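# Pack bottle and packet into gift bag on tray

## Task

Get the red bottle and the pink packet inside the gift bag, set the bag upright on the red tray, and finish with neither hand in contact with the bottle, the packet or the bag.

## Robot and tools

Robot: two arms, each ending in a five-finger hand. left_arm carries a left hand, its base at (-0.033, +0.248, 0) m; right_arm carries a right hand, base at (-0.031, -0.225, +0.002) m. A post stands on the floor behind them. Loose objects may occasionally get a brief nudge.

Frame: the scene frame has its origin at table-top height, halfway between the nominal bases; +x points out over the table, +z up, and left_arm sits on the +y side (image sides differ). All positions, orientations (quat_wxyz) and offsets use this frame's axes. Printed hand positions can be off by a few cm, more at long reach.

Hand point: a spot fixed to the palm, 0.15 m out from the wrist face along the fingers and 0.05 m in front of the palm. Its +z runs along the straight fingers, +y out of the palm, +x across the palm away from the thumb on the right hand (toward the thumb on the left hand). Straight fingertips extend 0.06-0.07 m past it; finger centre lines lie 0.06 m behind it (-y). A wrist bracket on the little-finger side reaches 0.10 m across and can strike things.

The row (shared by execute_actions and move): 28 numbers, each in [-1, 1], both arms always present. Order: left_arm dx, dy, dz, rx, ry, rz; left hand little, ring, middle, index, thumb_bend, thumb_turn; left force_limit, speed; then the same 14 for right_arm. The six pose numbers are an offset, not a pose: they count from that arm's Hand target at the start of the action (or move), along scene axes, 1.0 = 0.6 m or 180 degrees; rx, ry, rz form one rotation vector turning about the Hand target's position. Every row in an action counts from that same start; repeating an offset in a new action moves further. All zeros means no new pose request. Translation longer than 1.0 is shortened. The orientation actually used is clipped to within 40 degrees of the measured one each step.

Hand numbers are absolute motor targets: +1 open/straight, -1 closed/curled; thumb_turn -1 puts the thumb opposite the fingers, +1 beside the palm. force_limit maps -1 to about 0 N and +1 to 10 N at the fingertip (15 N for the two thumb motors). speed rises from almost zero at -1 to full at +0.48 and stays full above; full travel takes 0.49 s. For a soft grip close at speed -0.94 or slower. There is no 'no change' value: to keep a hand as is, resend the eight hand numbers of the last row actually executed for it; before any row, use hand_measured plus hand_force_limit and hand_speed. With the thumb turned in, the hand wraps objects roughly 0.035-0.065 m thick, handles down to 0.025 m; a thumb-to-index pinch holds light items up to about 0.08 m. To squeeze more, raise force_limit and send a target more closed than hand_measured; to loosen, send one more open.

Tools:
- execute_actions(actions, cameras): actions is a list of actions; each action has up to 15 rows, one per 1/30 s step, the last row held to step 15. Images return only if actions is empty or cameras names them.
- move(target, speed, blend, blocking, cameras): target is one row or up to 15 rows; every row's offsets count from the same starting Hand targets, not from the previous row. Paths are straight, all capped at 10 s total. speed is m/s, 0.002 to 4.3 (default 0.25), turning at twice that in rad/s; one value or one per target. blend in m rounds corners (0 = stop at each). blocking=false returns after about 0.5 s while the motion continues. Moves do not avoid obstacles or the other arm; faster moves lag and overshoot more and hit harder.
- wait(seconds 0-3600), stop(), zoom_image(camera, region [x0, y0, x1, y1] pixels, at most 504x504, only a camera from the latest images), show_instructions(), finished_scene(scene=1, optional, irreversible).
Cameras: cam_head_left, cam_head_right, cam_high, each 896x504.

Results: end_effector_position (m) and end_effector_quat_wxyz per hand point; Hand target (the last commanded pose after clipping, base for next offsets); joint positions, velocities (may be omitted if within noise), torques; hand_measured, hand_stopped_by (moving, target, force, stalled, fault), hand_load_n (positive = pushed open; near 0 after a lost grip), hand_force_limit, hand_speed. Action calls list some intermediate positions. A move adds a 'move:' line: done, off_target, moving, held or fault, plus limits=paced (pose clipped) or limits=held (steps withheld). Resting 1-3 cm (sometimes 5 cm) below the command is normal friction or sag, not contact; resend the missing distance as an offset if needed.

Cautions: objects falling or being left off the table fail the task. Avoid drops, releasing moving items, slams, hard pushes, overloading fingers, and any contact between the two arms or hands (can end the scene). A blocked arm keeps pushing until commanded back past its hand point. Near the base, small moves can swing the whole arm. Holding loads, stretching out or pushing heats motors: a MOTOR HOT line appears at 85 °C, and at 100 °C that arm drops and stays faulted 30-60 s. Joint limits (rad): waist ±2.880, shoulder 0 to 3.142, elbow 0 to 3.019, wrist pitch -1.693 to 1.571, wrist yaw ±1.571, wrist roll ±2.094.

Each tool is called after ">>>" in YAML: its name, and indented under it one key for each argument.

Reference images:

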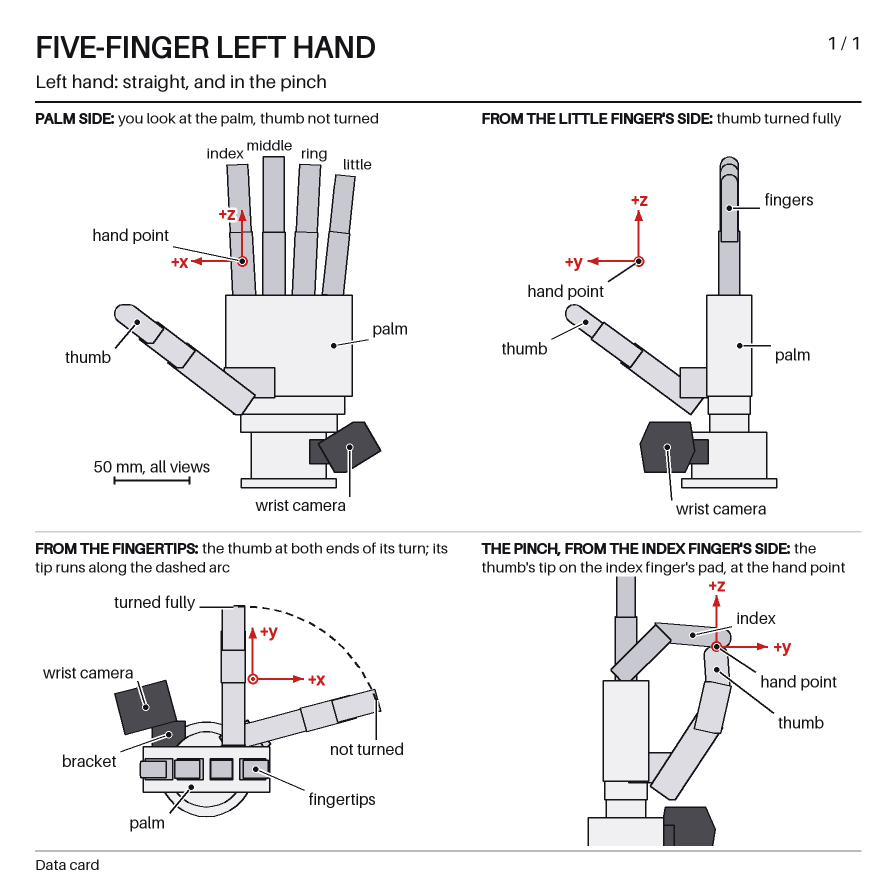

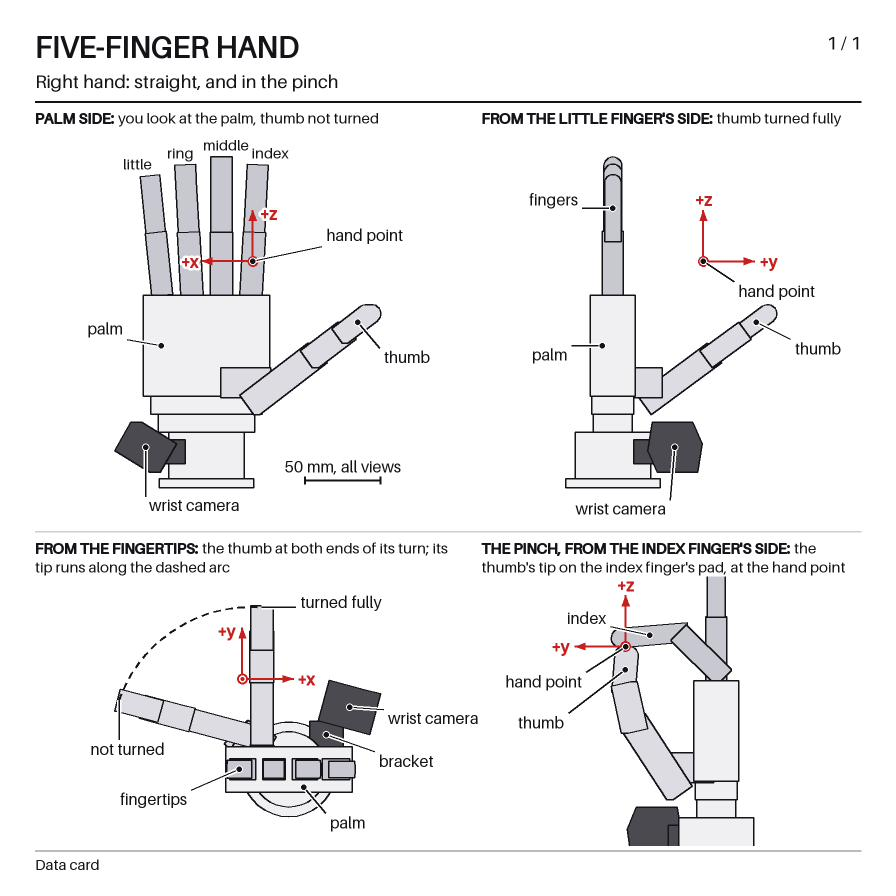

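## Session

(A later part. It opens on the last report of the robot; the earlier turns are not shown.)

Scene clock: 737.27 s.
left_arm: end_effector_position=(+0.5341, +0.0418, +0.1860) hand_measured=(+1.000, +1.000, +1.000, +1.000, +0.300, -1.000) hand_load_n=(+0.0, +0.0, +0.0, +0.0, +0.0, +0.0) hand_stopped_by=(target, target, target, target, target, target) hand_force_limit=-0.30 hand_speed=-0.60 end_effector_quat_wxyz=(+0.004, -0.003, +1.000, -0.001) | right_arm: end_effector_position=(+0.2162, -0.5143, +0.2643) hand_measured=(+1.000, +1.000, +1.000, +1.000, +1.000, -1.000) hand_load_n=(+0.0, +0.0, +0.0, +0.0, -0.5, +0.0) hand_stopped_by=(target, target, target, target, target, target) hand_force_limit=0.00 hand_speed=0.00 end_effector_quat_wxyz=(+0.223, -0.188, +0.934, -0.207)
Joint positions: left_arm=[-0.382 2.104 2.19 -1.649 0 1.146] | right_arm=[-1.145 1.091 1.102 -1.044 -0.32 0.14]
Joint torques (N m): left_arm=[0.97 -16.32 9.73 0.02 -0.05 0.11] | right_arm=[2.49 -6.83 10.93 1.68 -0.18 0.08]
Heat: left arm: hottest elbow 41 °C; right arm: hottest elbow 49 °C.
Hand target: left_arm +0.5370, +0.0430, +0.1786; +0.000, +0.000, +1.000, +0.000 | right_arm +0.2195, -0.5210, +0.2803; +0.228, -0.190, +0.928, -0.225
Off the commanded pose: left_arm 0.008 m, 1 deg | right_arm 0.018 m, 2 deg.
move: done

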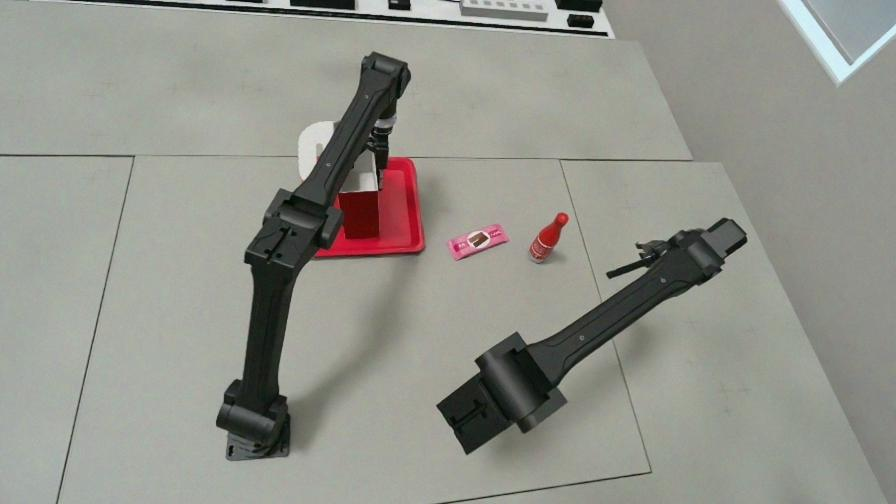

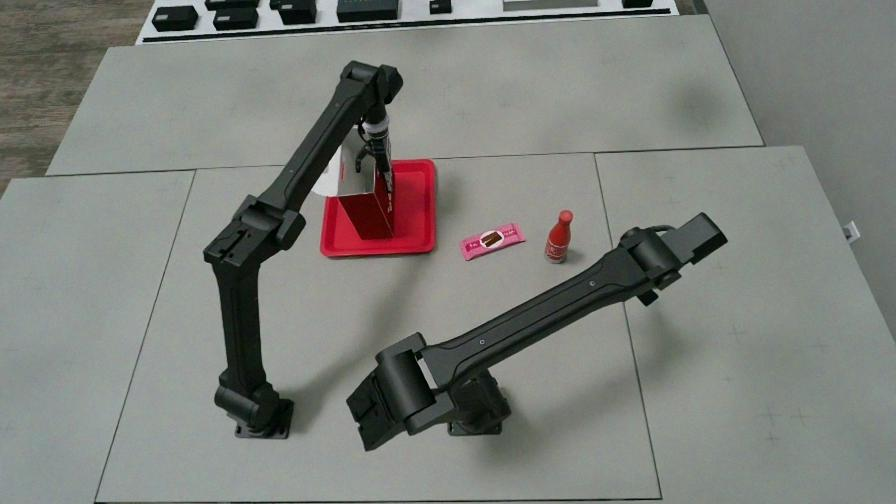

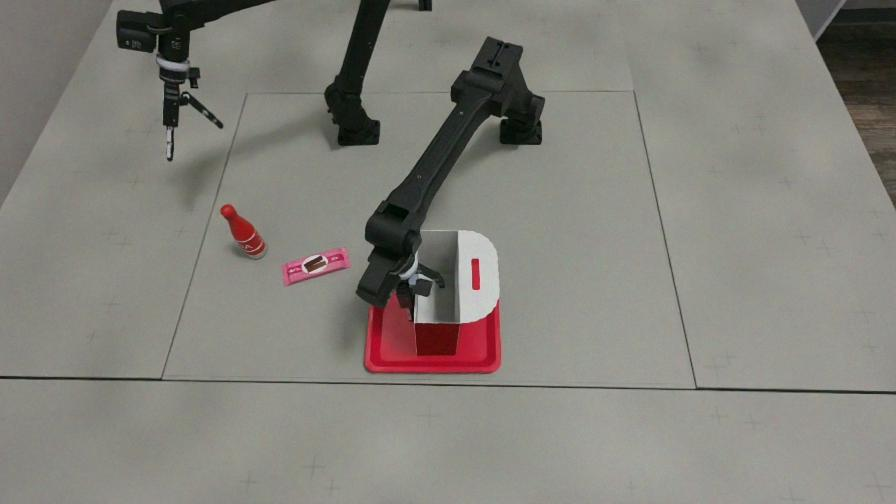

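>>> move:
  target:
    - [-0.005, -0.035, 0.0, 0, 0, 0, 1, 1, 1, 1, 0.3, -1, -0.3, -0.6, 0, 0, 0, 0, 0, 0, 1, 1, 1, 1, 1, -1, 0.0, 0.0]
    - [-0.005, -0.035, 0.28, 0, 0, 0, 1, 1, 1, 1, 0.3, -1, -0.3, -0.6, 0, 0, 0, 0, 0, 0, 1, 1, 1, 1, 1, -1, 0.0, 0.0]
    - [-0.39, 0.60, 0.30, 0, 0, 0.333, 1, 1, 1, 1, 0.3, -1, -0.3, -0.6, 0, 0, 0, 0, 0, 0, 1, 1, 1, 1, 1, -1, 0.0, 0.0]
  speed: [0.05, 0.15, 0.3]
  blend: [0.0, 0.03, 0]
  cameras: ["all"]

>>> zoom_image:
  camera: "cam_high"
  region: [340, 190, 560, 390]

>>> zoom_image:
  camera: "cam_head_right"
  region: [300, 120, 480, 280]

Scene clock: 754.30 s.
left_arm: end_effector_position=(+0.3084, +0.4036, +0.3606) hand_measured=(+1.000, +1.000, +1.000, +1.000, +0.300, -1.000) hand_load_n=(+0.0, +0.0, +0.0, +0.0, +0.0, +0.0) hand_stopped_by=(target, target, target, target, target, target) hand_force_limit=-0.30 hand_speed=-0.60 end_effector_quat_wxyz=(+0.106, -0.497, +0.861, -0.012) | right_arm: end_effector_position=(+0.2162, -0.5143, +0.2643) hand_measured=(+1.000, +1.000, +1.000, +1.000, +1.000, -1.000) hand_load_n=(+0.0, +0.0, +0.0, +0.0, +0.0, +0.0) hand_stopped_by=(target, target, target, target, target, target) hand_force_limit=0.00 hand_speed=0.00 end_effector_quat_wxyz=(+0.223, -0.188, +0.934, -0.207)
Joint positions: left_arm=[0.386 1.379 1.7 -1.679 -0.013 0.876] | right_arm=[-1.145 1.091 1.102 -1.044 -0.32 0.14]
Joint torques (N m): left_arm=[1.26 -8.41 8.83 -0.12 -0.11 0.03] | right_arm=[2.43 -7 10.93 1.69 -0.18 0.09]
Heat: left arm: hottest elbow 41 °C; right arm: hottest elbow 49 °C.
Hand target: left_arm +0.3030, +0.4030, +0.3586; +0.000, -0.500, +0.866, +0.000 | right_arm +0.2195, -0.5210, +0.2803; +0.228, -0.190, +0.928, -0.225
Off the commanded pose: left_arm 0.006 m, 12 deg | right_arm 0.018 m, 2 deg.
joint sent to its limit (left arm) — joint 4 (wrist pitch), lower limit. The joint targets are off in orientation, not in position.
move: off_target (left_arm)

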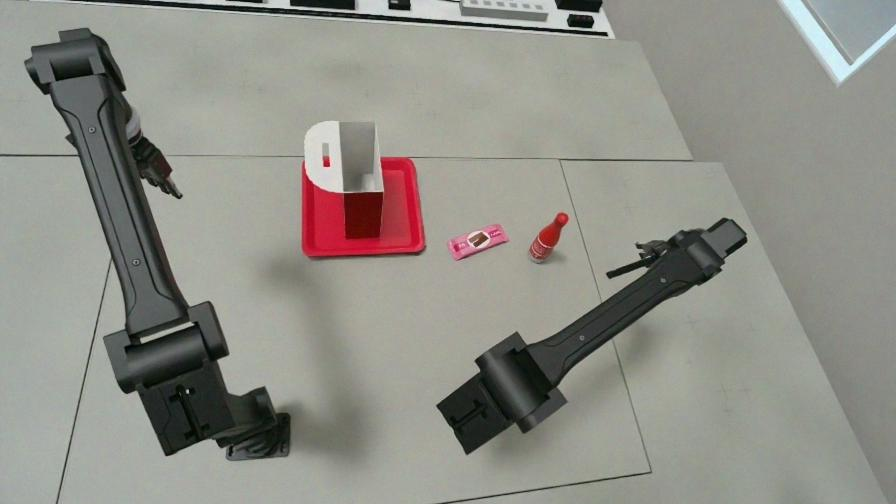

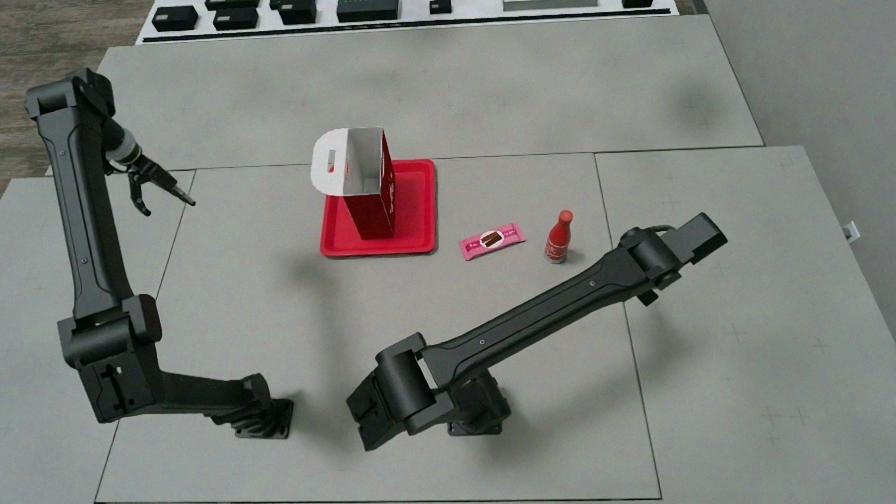

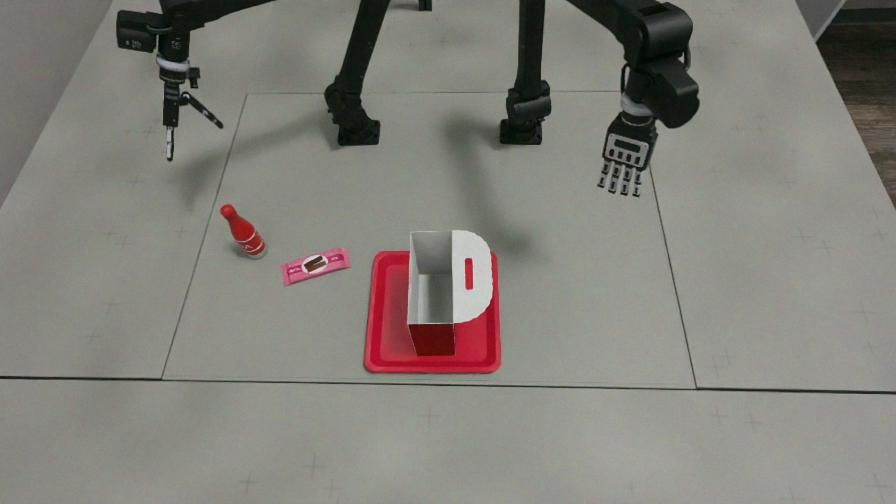

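Scaled by 2.291 from the camera's image (finer frame: 1280x720).

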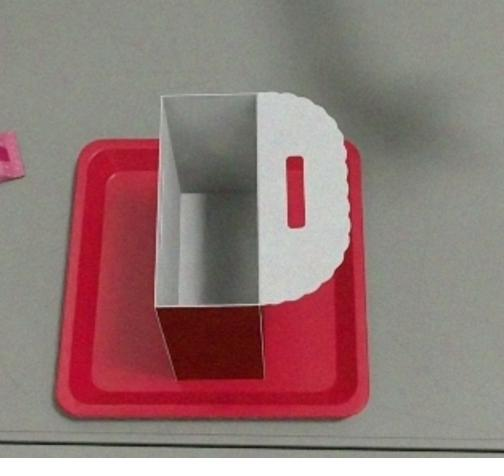

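Scaled by 2.800 from the camera's image (finer frame: 1280x720).

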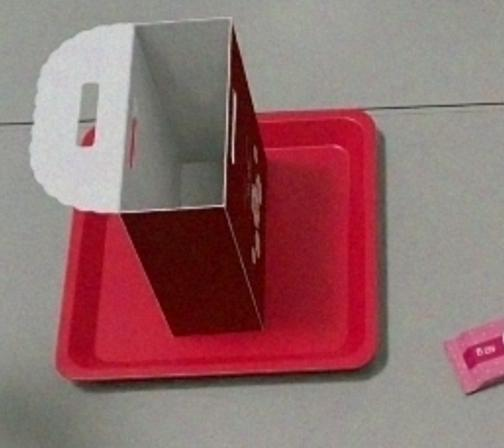

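>>> move:
  target: [0, 0, 0, 0, 0, 0, 1, 1, 1, 1, 0.3, -1, -0.3, -0.6, 0.25, 0.149, -0.01, -0.3543, -0.0059, 0.2207, 1, 1, 1, 1, 1, -1, 0.0, 0.0]
  speed: 0.3
  cameras: ["all"]

>>> zoom_image:
  camera: "cam_high"
  region: [150, 130, 350, 290]

>>> zoom_image:
  camera: "cam_head_right"
  region: [460, 140, 660, 300]

>>> zoom_image:
  camera: "cam_head_left"
  region: [460, 140, 660, 300]

Scene clock: 875.87 s.
left_arm: end_effector_position=(+0.3084, +0.4036, +0.3606) hand_measured=(+1.000, +1.000, +1.000, +1.000, +0.300, -1.000) hand_load_n=(-0.5, +0.0, +0.5, +0.0, +0.0, +0.0) hand_stopped_by=(target, target, target, target, target, target) hand_force_limit=-0.30 hand_speed=-0.60 end_effector_quat_wxyz=(+0.106, -0.497, +0.861, -0.012) | right_arm: end_effector_position=(+0.3655, -0.4328, +0.2693) hand_measured=(+1.000, +1.000, +1.000, +1.000, +1.000, -1.000) hand_load_n=(+0.0, +0.0, +0.0, +0.0, +0.0, +0.0) hand_stopped_by=(target, target, target, target, target, target) hand_force_limit=0.00 hand_speed=0.00 end_effector_quat_wxyz=(-0.162, +0.565, -0.566, +0.579)
Joint positions: left_arm=[0.386 1.379 1.7 -1.679 -0.013 0.876] | right_arm=[-0.475 0.876 0.724 -0.131 0.06 -0.495]
Joint torques (N m): left_arm=[0.91 -8.23 8.83 -0.16 -0.12 0.02] | right_arm=[3.25 -3.78 9.4 2.81 0.09 -0.06]
Heat: left arm: hottest elbow 37 °C; right arm: hottest elbow 49 °C.
Hand target: left_arm +0.3030, +0.4030, +0.3586; +0.000, -0.500, +0.866, +0.000 | right_arm +0.3695, -0.4316, +0.2744; -0.163, +0.566, -0.556, +0.587
Off the commanded pose: left_arm 0.006 m, 12 deg | right_arm 0.007 m, 1 deg.
joint sent to its limit (left arm) — joint 4 (wrist pitch), lower limit. The joint targets are off in orientation, not in position.
move: done

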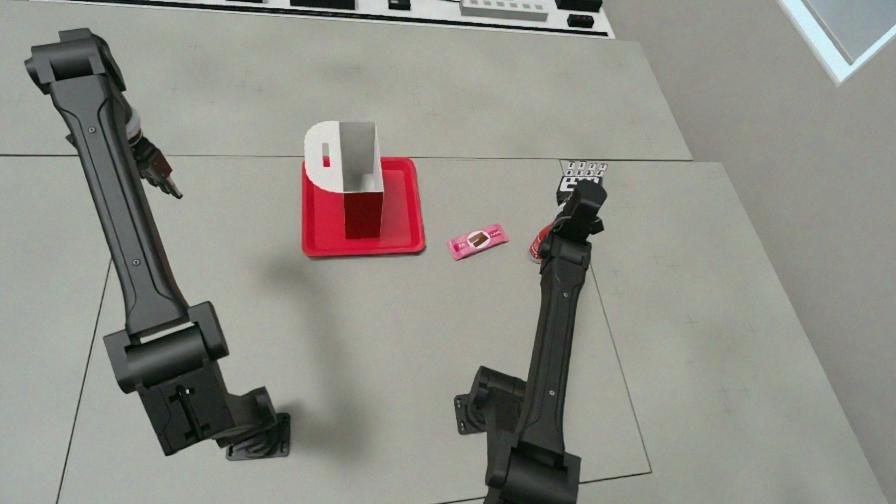

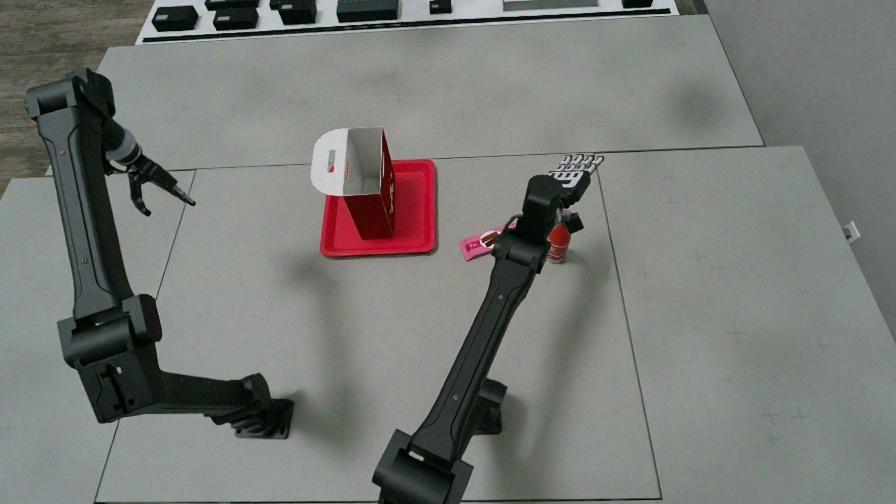

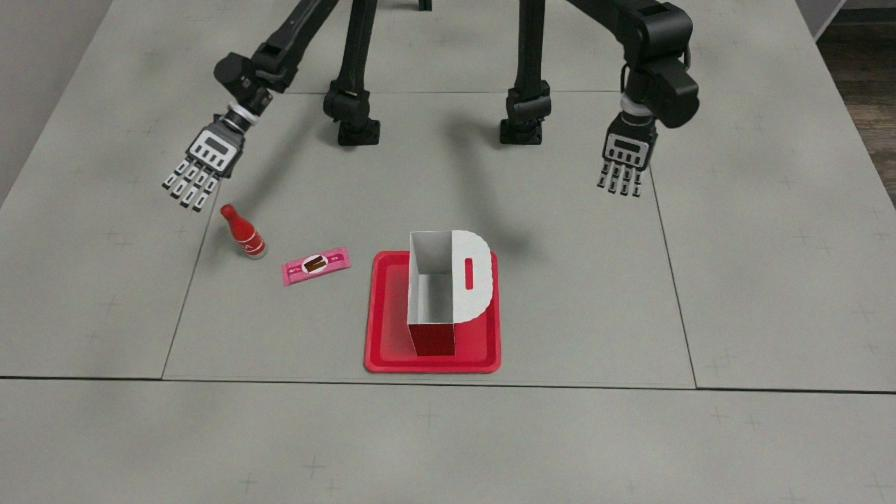

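Scaled by 2.520 from the camera's image (finer frame: 1280x720).

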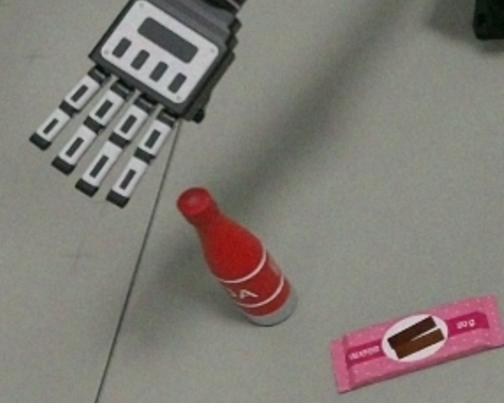

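Scaled by 2.520 from the camera's image (finer frame: 1280x720).

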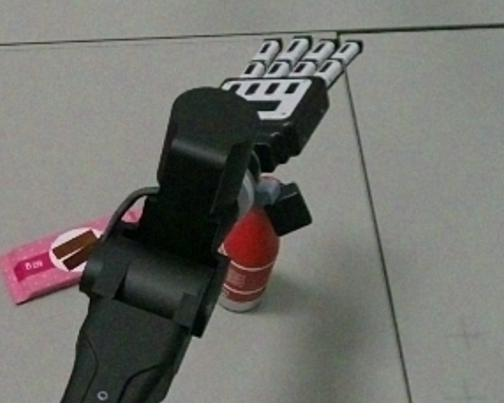

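Scaled by 2.520 from the camera's image (finer frame: 1280x720).

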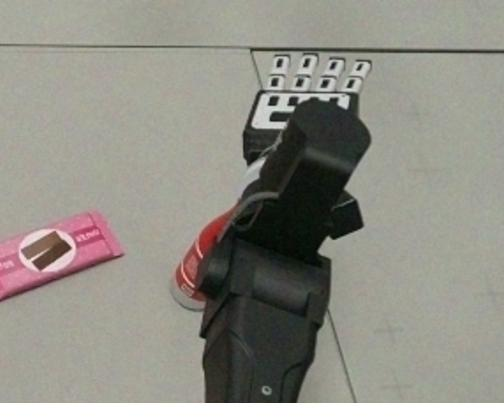

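>>> move:
  target: [0, 0, 0, 0, 0, 0, 1, 1, 1, 1, 0.3, -1, -0.3, -0.6, -0.005, -0.003, -0.11, 0, 0, 0, 1, 1, 1, 1, 1, -1, 0.0, 0.0]
  speed: 0.1
  cameras: ["all"]

>>> zoom_image:
  camera: "cam_high"
  region: [150, 130, 350, 290]

>>> zoom_image:
  camera: "cam_head_right"
  region: [460, 140, 660, 300]

Scene clock: 905.93 s.
left_arm: end_effector_position=(+0.3084, +0.4036, +0.3606) hand_measured=(+1.000, +1.000, +1.000, +1.000, +0.300, -1.000) hand_load_n=(+0.0, +0.0, +0.0, +0.0, +0.0, +0.0) hand_stopped_by=(target, target, target, target, target, target) hand_force_limit=-0.30 hand_speed=-0.60 end_effector_quat_wxyz=(+0.106, -0.497, +0.861, -0.012) | right_arm: end_effector_position=(+0.3634, -0.4309, +0.2041) hand_measured=(+1.000, +1.000, +1.000, +1.000, +1.000, -1.000) hand_load_n=(+0.0, +0.0, +0.0, +0.0, +0.0, +0.0) hand_stopped_by=(target, target, target, target, target, target) hand_force_limit=0.00 hand_speed=0.00 end_effector_quat_wxyz=(-0.163, +0.566, -0.563, +0.579)
Joint positions: left_arm=[0.386 1.379 1.7 -1.679 -0.013 0.876] | right_arm=[-0.475 0.923 0.57 0.074 0.054 -0.498]
Joint torques (N m): left_arm=[0.79 -8.29 8.9 -0.12 -0.11 0.04] | right_arm=[2.26 -3.43 9.17 2.77 -0.1 -0.05]
Heat: left arm: hottest elbow 37 °C; right arm: hottest elbow 46 °C.
Hand target: left_arm +0.3030, +0.4030, +0.3586; +0.000, -0.500, +0.866, +0.000 | right_arm +0.3665, -0.4334, +0.2083; -0.163, +0.566, -0.556, +0.587
Off the commanded pose: left_arm 0.006 m, 12 deg | right_arm 0.006 m, 1 deg.
joint sent to its limit (left arm) — joint 4 (wrist pitch), lower limit. The joint targets are off in orientation, not in position.
move: done

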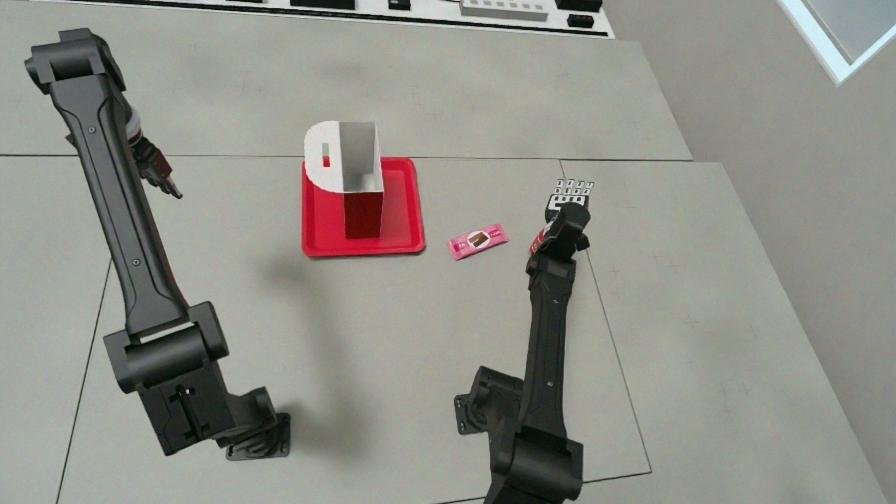

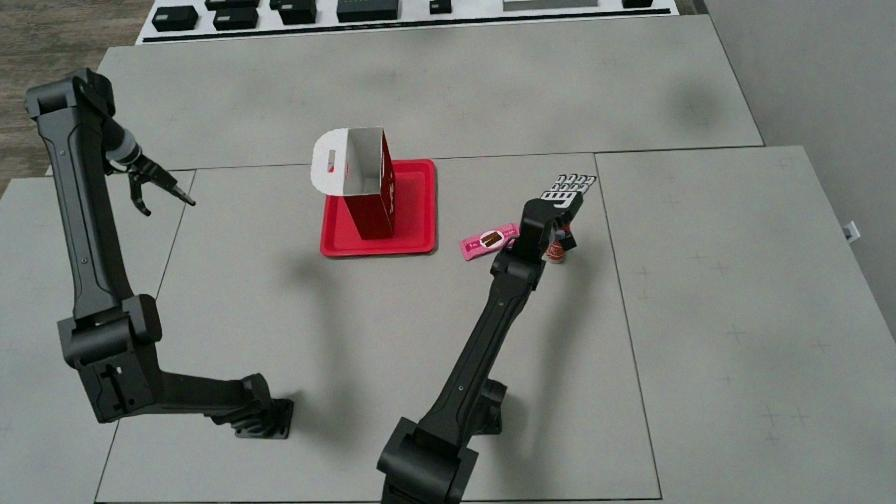

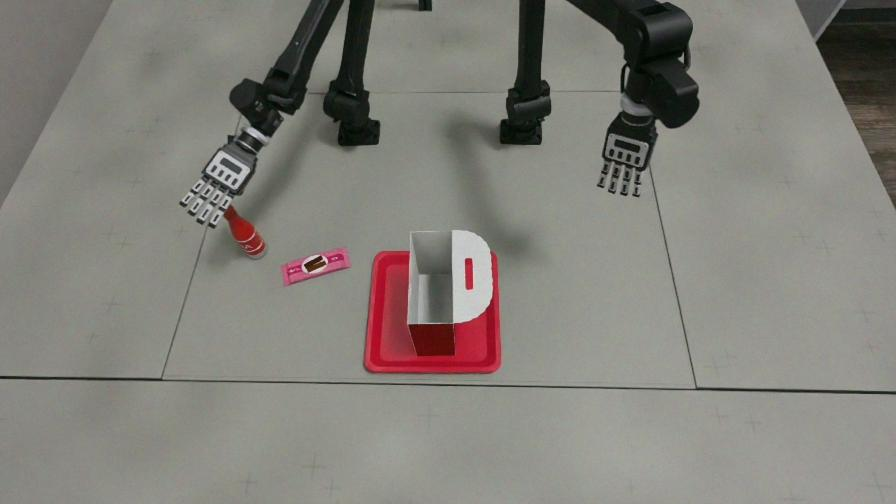

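Scaled by 2.520 from the camera's image (finer frame: 1280x720).

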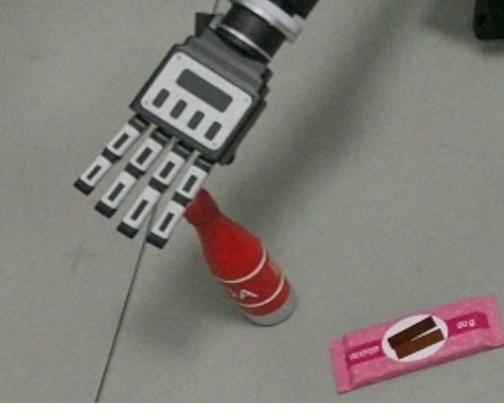

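Scaled by 2.520 from the camera's image (finer frame: 1280x720).

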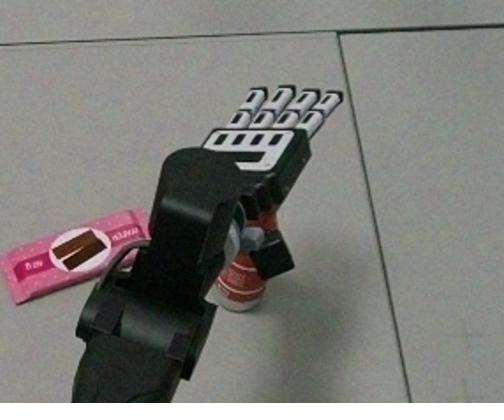

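>>> move:
  target: [0, 0, 0, 0, 0, 0, 1, 1, 1, 1, 0.3, -1, -0.3, -0.6, 0.0, -0.006, -0.08, 0, 0, 0, 1, 1, 1, 1, 1, -1, 0.0, 0.0]
  speed: 0.06
  cameras: ["all"]

>>> zoom_image:
  camera: "cam_high"
  region: [160, 150, 310, 290]

>>> zoom_image:
  camera: "cam_head_right"
  region: [480, 160, 640, 300]

Scene clock: 915.73 s.
left_arm: end_effector_position=(+0.3084, +0.4036, +0.3606) hand_measured=(+1.000, +1.000, +1.000, +1.000, +0.300, -1.000) hand_load_n=(+0.0, +0.0, +0.0, +0.0, +0.0, +0.0) hand_stopped_by=(target, target, target, target, target, target) hand_force_limit=-0.30 hand_speed=-0.60 end_effector_quat_wxyz=(+0.106, -0.497, +0.861, -0.012) | right_arm: end_effector_position=(+0.3660, -0.4306, +0.1572) hand_measured=(+1.000, +1.000, +1.000, +1.000, +1.000, -1.000) hand_load_n=(+0.0, +0.0, +0.0, +0.0, +0.0, +0.0) hand_stopped_by=(target, target, target, target, target, target) hand_force_limit=0.00 hand_speed=0.00 end_effector_quat_wxyz=(-0.166, +0.569, -0.560, +0.579)
Joint positions: left_arm=[0.386 1.379 1.7 -1.679 -0.013 0.876] | right_arm=[-0.476 1.011 0.48 0.254 0.043 -0.501]
Joint torques (N m): left_arm=[1.03 -8.41 8.8 -0.08 -0.12 0.05] | right_arm=[1.32 -3.9 8.49 2.8 -0.1 -0.06]
Heat: left arm: hottest elbow 37 °C; right arm: hottest elbow 47 °C.
Hand target: left_arm +0.3030, +0.4030, +0.3586; +0.000, -0.500, +0.866, +0.000 | right_arm +0.3665, -0.4370, +0.1604; -0.163, +0.566, -0.556, +0.587
Off the commanded pose: left_arm 0.006 m, 12 deg | right_arm 0.007 m, 1 deg.
joint sent to its limit (left arm) — joint 4 (wrist pitch), lower limit. The joint targets are off in orientation, not in position.
move: done

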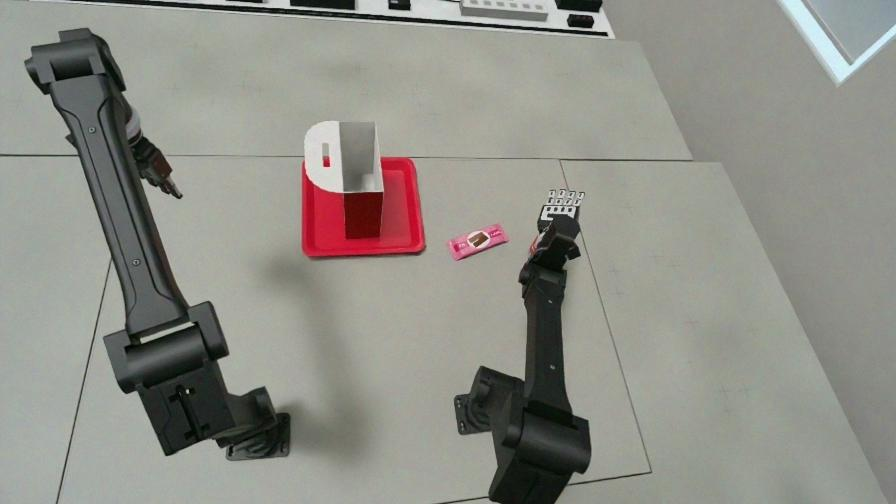

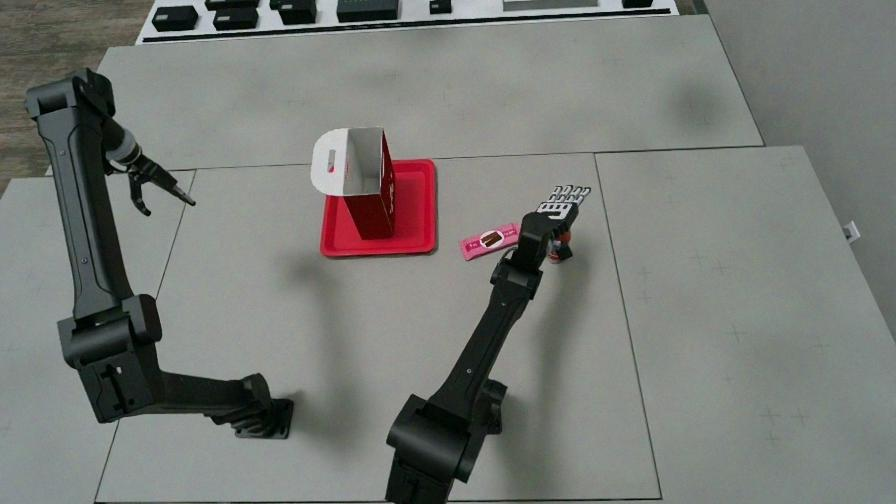

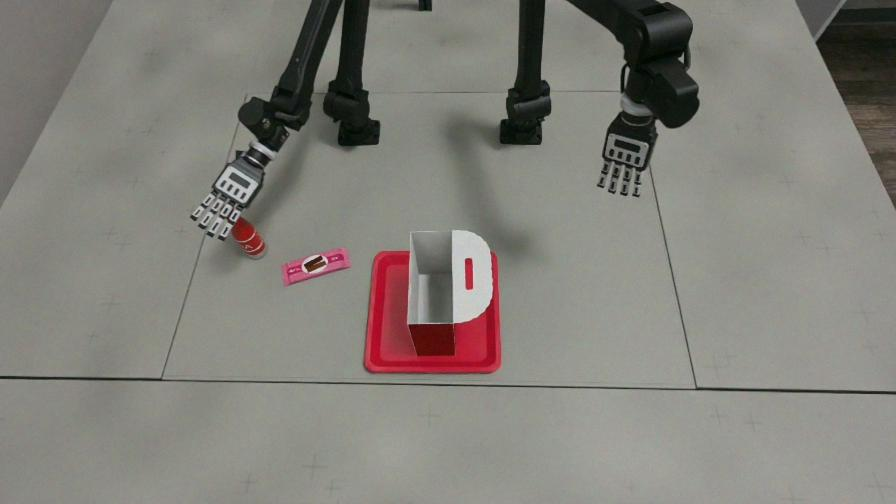

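Scaled by 3.360 from the camera's image (finer frame: 1280x720).

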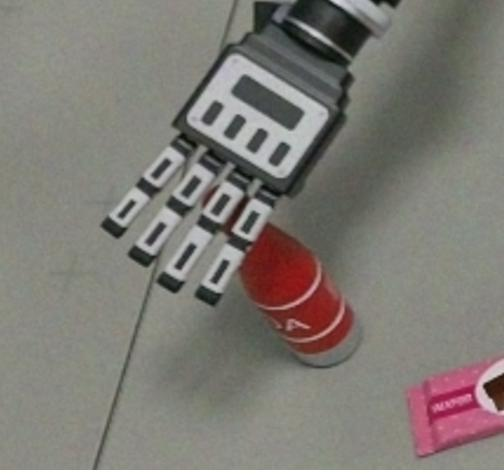

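Scaled by 3.150 from the camera's image (finer frame: 1280x720).

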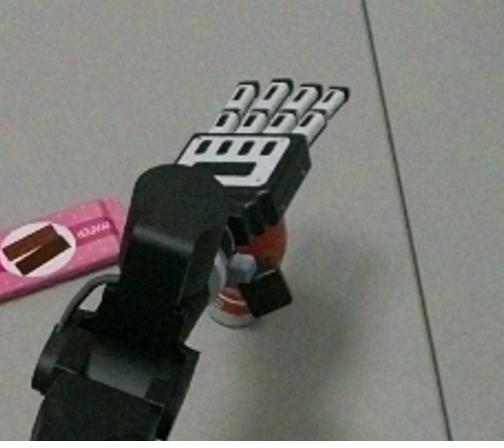

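>>> move:
  target: [0, 0, 0, 0, 0, 0, 1, 1, 1, 1, 0.3, -1, -0.3, -0.6, -0.005, -0.014, -0.003, 0, 0, 0, 1, 1, 1, 1, 1, -1, 0.0, 0.0]
  speed: 0.06

Scene clock: 934.47 s.
left_arm: end_effector_position=(+0.3084, +0.4036, +0.3606) hand_measured=(+1.000, +1.000, +1.000, +1.000, +0.300, -1.000) hand_load_n=(+0.0, +0.0, +0.0, +0.0, +0.0, +0.0) hand_stopped_by=(target, target, target, target, target, target) hand_force_limit=-0.30 hand_speed=-0.60 end_effector_quat_wxyz=(+0.106, -0.497, +0.861, -0.012) | right_arm: end_effector_position=(+0.3628, -0.4399, +0.1565) hand_measured=(+1.000, +1.000, +1.000, +1.000, +1.000, -1.000) hand_load_n=(+0.0, +0.0, +0.0, +0.0, +0.0, +0.0) hand_stopped_by=(target, target, target, target, target, target) hand_force_limit=0.00 hand_speed=0.00 end_effector_quat_wxyz=(-0.166, +0.567, -0.560, +0.580)
Joint positions: left_arm=[0.386 1.379 1.7 -1.679 -0.013 0.876] | right_arm=[-0.509 1.018 0.48 0.263 0.013 -0.509]
Joint torques (N m): left_arm=[1.08 -8.35 8.81 0.02 -0.11 0.05] | right_arm=[1.55 -3.84 8.39 2.74 -0.11 -0.07]
Heat: left arm: hottest elbow 37 °C; right arm: hottest elbow 47 °C.
Hand target: left_arm +0.3030, +0.4030, +0.3586; +0.000, -0.500, +0.866, +0.000 | right_arm +0.3634, -0.4455, +0.1586; -0.162, +0.566, -0.556, +0.587
Off the commanded pose: left_arm 0.006 m, 12 deg | right_arm 0.006 m, 1 deg.
joint sent to its limit (left arm) — joint 4 (wrist pitch), lower limit. The joint targets are off in orientation, not in position.
move: done

>>> move:
  target: [0, 0, 0, 0, 0, 0, 1, 1, 1, 1, 0.3, -1, -0.3, -0.6, 0, 0, 0, 0, 0, 0, 1, 1, 0.45, 0.45, 0.4, -1, -0.4, -0.5]
  cameras: ["all"]

>>> zoom_image:
  camera: "cam_high"
  region: [160, 150, 310, 290]

>>> zoom_image:
  camera: "cam_head_right"
  region: [480, 160, 640, 300]

Scene clock: 954.43 s.
left_arm: end_effector_position=(+0.3084, +0.4036, +0.3606) hand_measured=(+1.000, +1.000, +1.000, +1.000, +0.300, -1.000) hand_load_n=(+0.0, +0.0, +0.0, +0.0, +0.0, +0.0) hand_stopped_by=(target, target, target, target, target, target) hand_force_limit=-0.30 hand_speed=-0.60 end_effector_quat_wxyz=(+0.106, -0.497, +0.861, -0.012) | right_arm: end_effector_position=(+0.3628, -0.4399, +0.1566) hand_measured=(+1.000, +1.000, +0.450, +0.450, +0.400, -1.000) hand_load_n=(+0.0, +0.0, +0.0, +0.0, +0.0, +0.0) hand_stopped_by=(target, target, target, target, target, target) hand_force_limit=-0.40 hand_speed=-0.50 end_effector_quat_wxyz=(-0.166, +0.567, -0.560, +0.580)
Joint positions: left_arm=[0.386 1.379 1.7 -1.679 -0.013 0.876] | right_arm=[-0.509 1.018 0.48 0.263 0.013 -0.509]
Joint torques (N m): left_arm=[0.85 -8.47 8.75 -0.14 -0.12 0.05] | right_arm=[1.49 -3.9 8.43 2.85 -0.09 -0.06]
Heat: left arm: hottest elbow 37 °C; right arm: hottest elbow 46 °C.
Hand target: left_arm +0.3030, +0.4030, +0.3586; +0.000, -0.500, +0.866, +0.000 | right_arm +0.3635, -0.4455, +0.1587; -0.163, +0.566, -0.556, +0.587
Off the commanded pose: left_arm 0.006 m, 12 deg | right_arm 0.006 m, 1 deg.
joint sent to its limit (left arm) — joint 4 (wrist pitch), lower limit. The joint targets are off in orientation, not in position.
move: done

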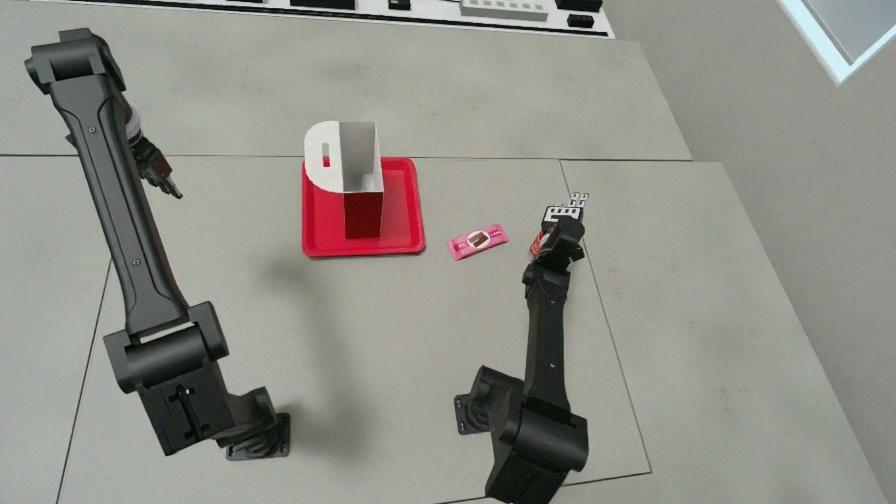

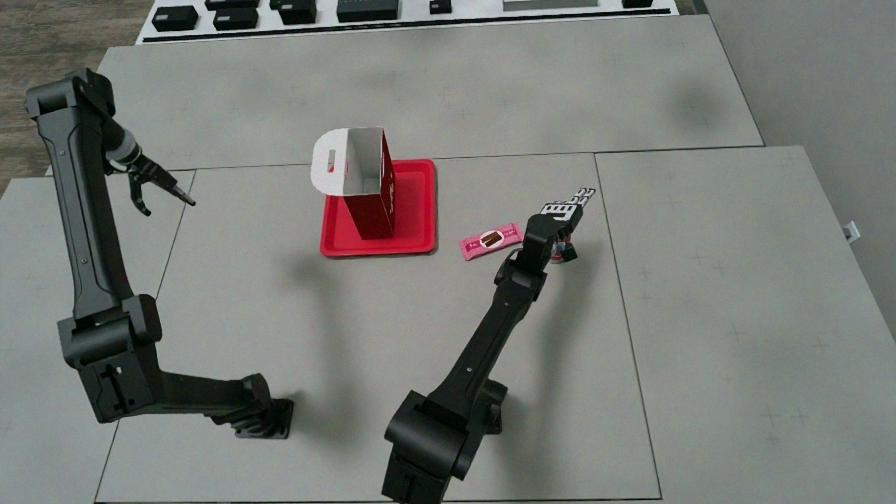

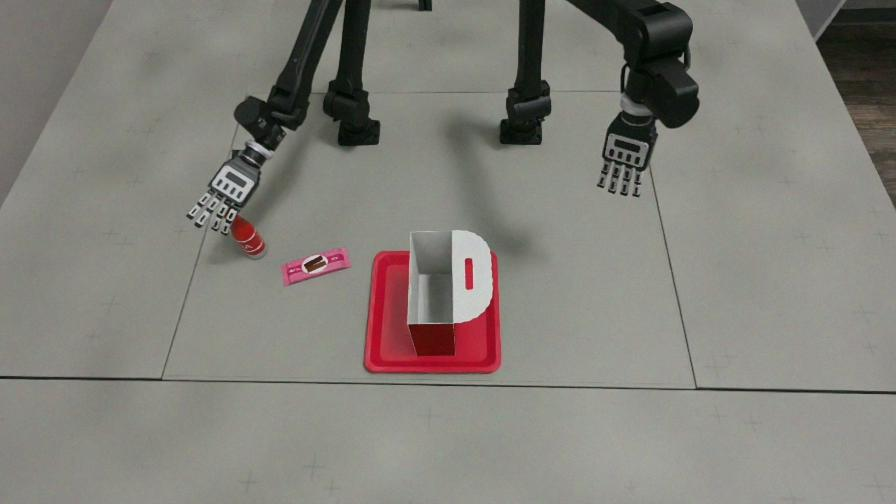

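Scaled by 3.360 from the camera's image (finer frame: 1280x720).

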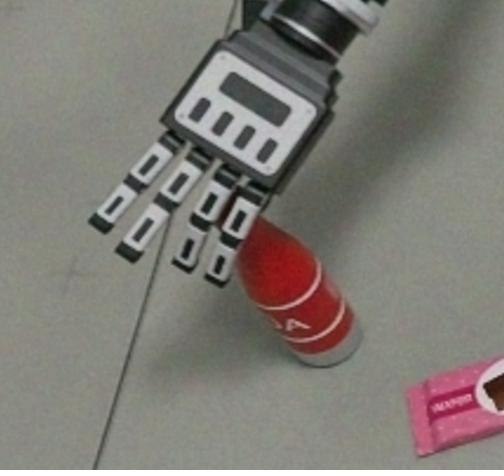

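Scaled by 3.150 from the camera's image (finer frame: 1280x720).

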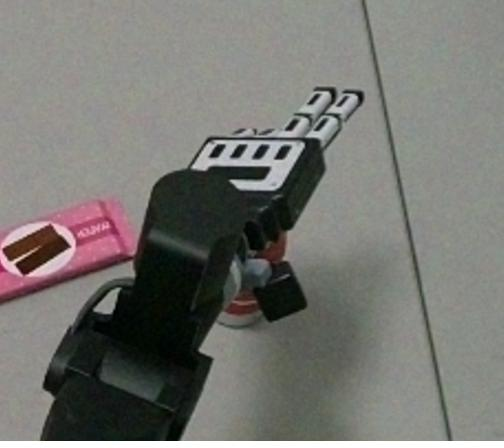

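>>> move:
  target: [0, 0, 0, 0, 0, 0, 1, 1, 1, 1, 0.3, -1, -0.3, -0.6, 0, 0, 0, 0, 0, 0, 1, 1, -0.6, -0.6, -0.6, -1, -0.2, -0.88]
  cameras: ["all"]

>>> zoom_image:
  camera: "cam_high"
  region: [160, 150, 310, 290]

Scene clock: 968.10 s.
left_arm: end_effector_position=(+0.3084, +0.4036, +0.3606) hand_measured=(+1.000, +1.000, +1.000, +1.000, +0.300, -1.000) hand_load_n=(+0.0, +0.0, +0.0, +0.0, +0.0, +0.0) hand_stopped_by=(target, target, target, target, target, target) hand_force_limit=-0.30 hand_speed=-0.60 end_effector_quat_wxyz=(+0.106, -0.497, +0.861, -0.012) | right_arm: end_effector_position=(+0.3629, -0.4403, +0.1569) hand_measured=(+1.000, +1.000, +0.108, +0.050, +0.246, -1.000) hand_load_n=(+0.0, +0.0, +2.5, +4.5, +10.0, +0.0) hand_stopped_by=(target, target, force, force, force, target) hand_force_limit=-0.20 hand_speed=-0.88 end_effector_quat_wxyz=(-0.165, +0.569, -0.558, +0.581)
Joint positions: left_arm=[0.386 1.379 1.7 -1.679 -0.013 0.876] | right_arm=[-0.509 1.018 0.48 0.265 0.012 -0.515]
Joint torques (N m): left_arm=[1.14 -8.18 8.77 -0.06 -0.11 0.05] | right_arm=[1.61 -3.78 8.43 2.76 -0.09 -0.01]
Heat: left arm: hottest elbow 37 °C; right arm: hottest elbow 46 °C.
Hand target: left_arm +0.3030, +0.4030, +0.3586; +0.000, -0.500, +0.866, +0.000 | right_arm +0.3635, -0.4454, +0.1586; -0.163, +0.566, -0.556, +0.587
Off the commanded pose: left_arm 0.006 m, 12 deg | right_arm 0.006 m, 1 deg.
joint sent to its limit (left arm) — joint 4 (wrist pitch), lower limit. The joint targets are off in orientation, not in position.
move: done

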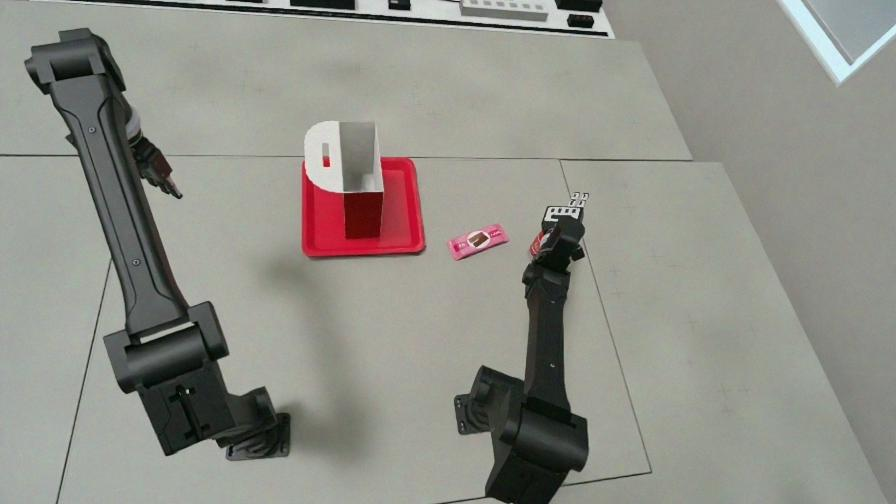

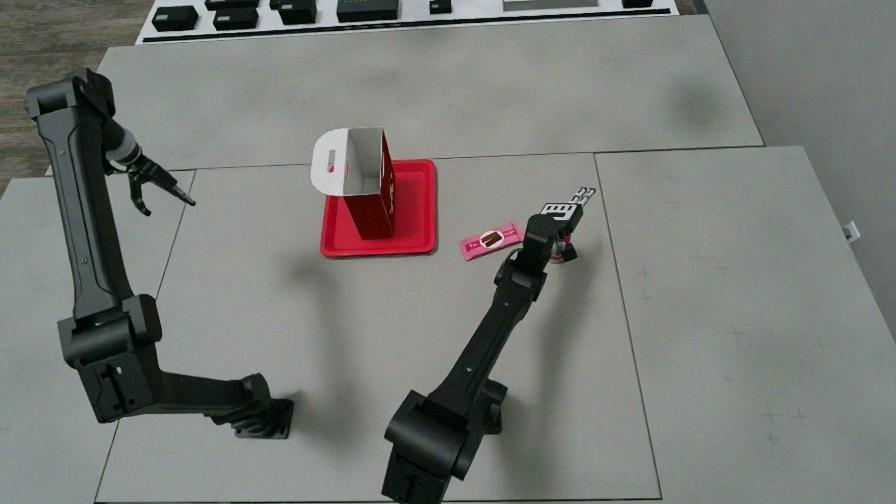

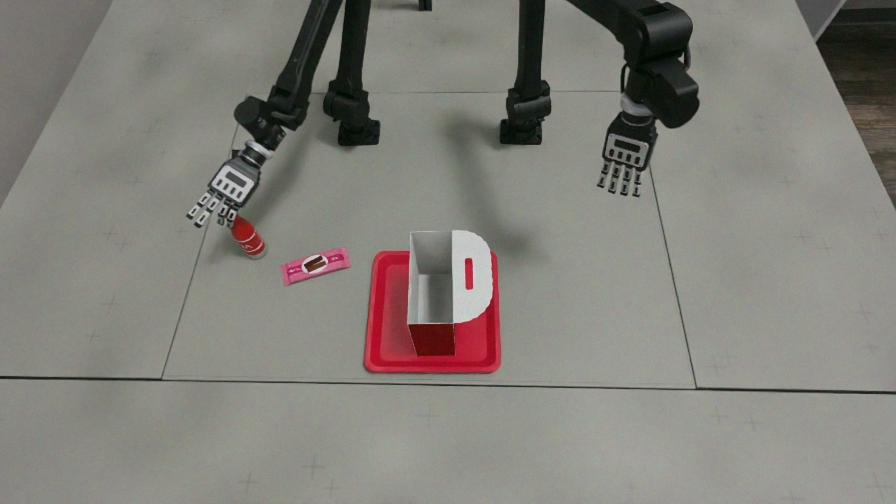

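Scaled by 3.360 from the camera's image (finer frame: 1280x720).

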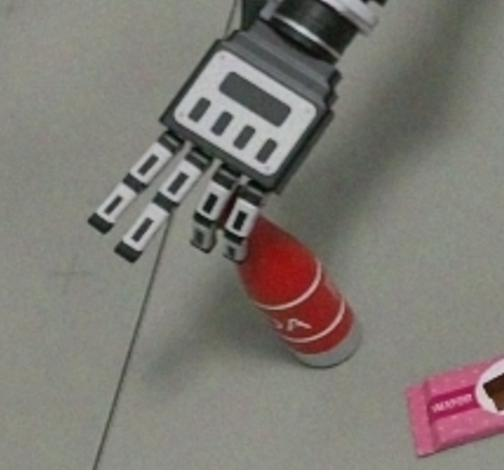

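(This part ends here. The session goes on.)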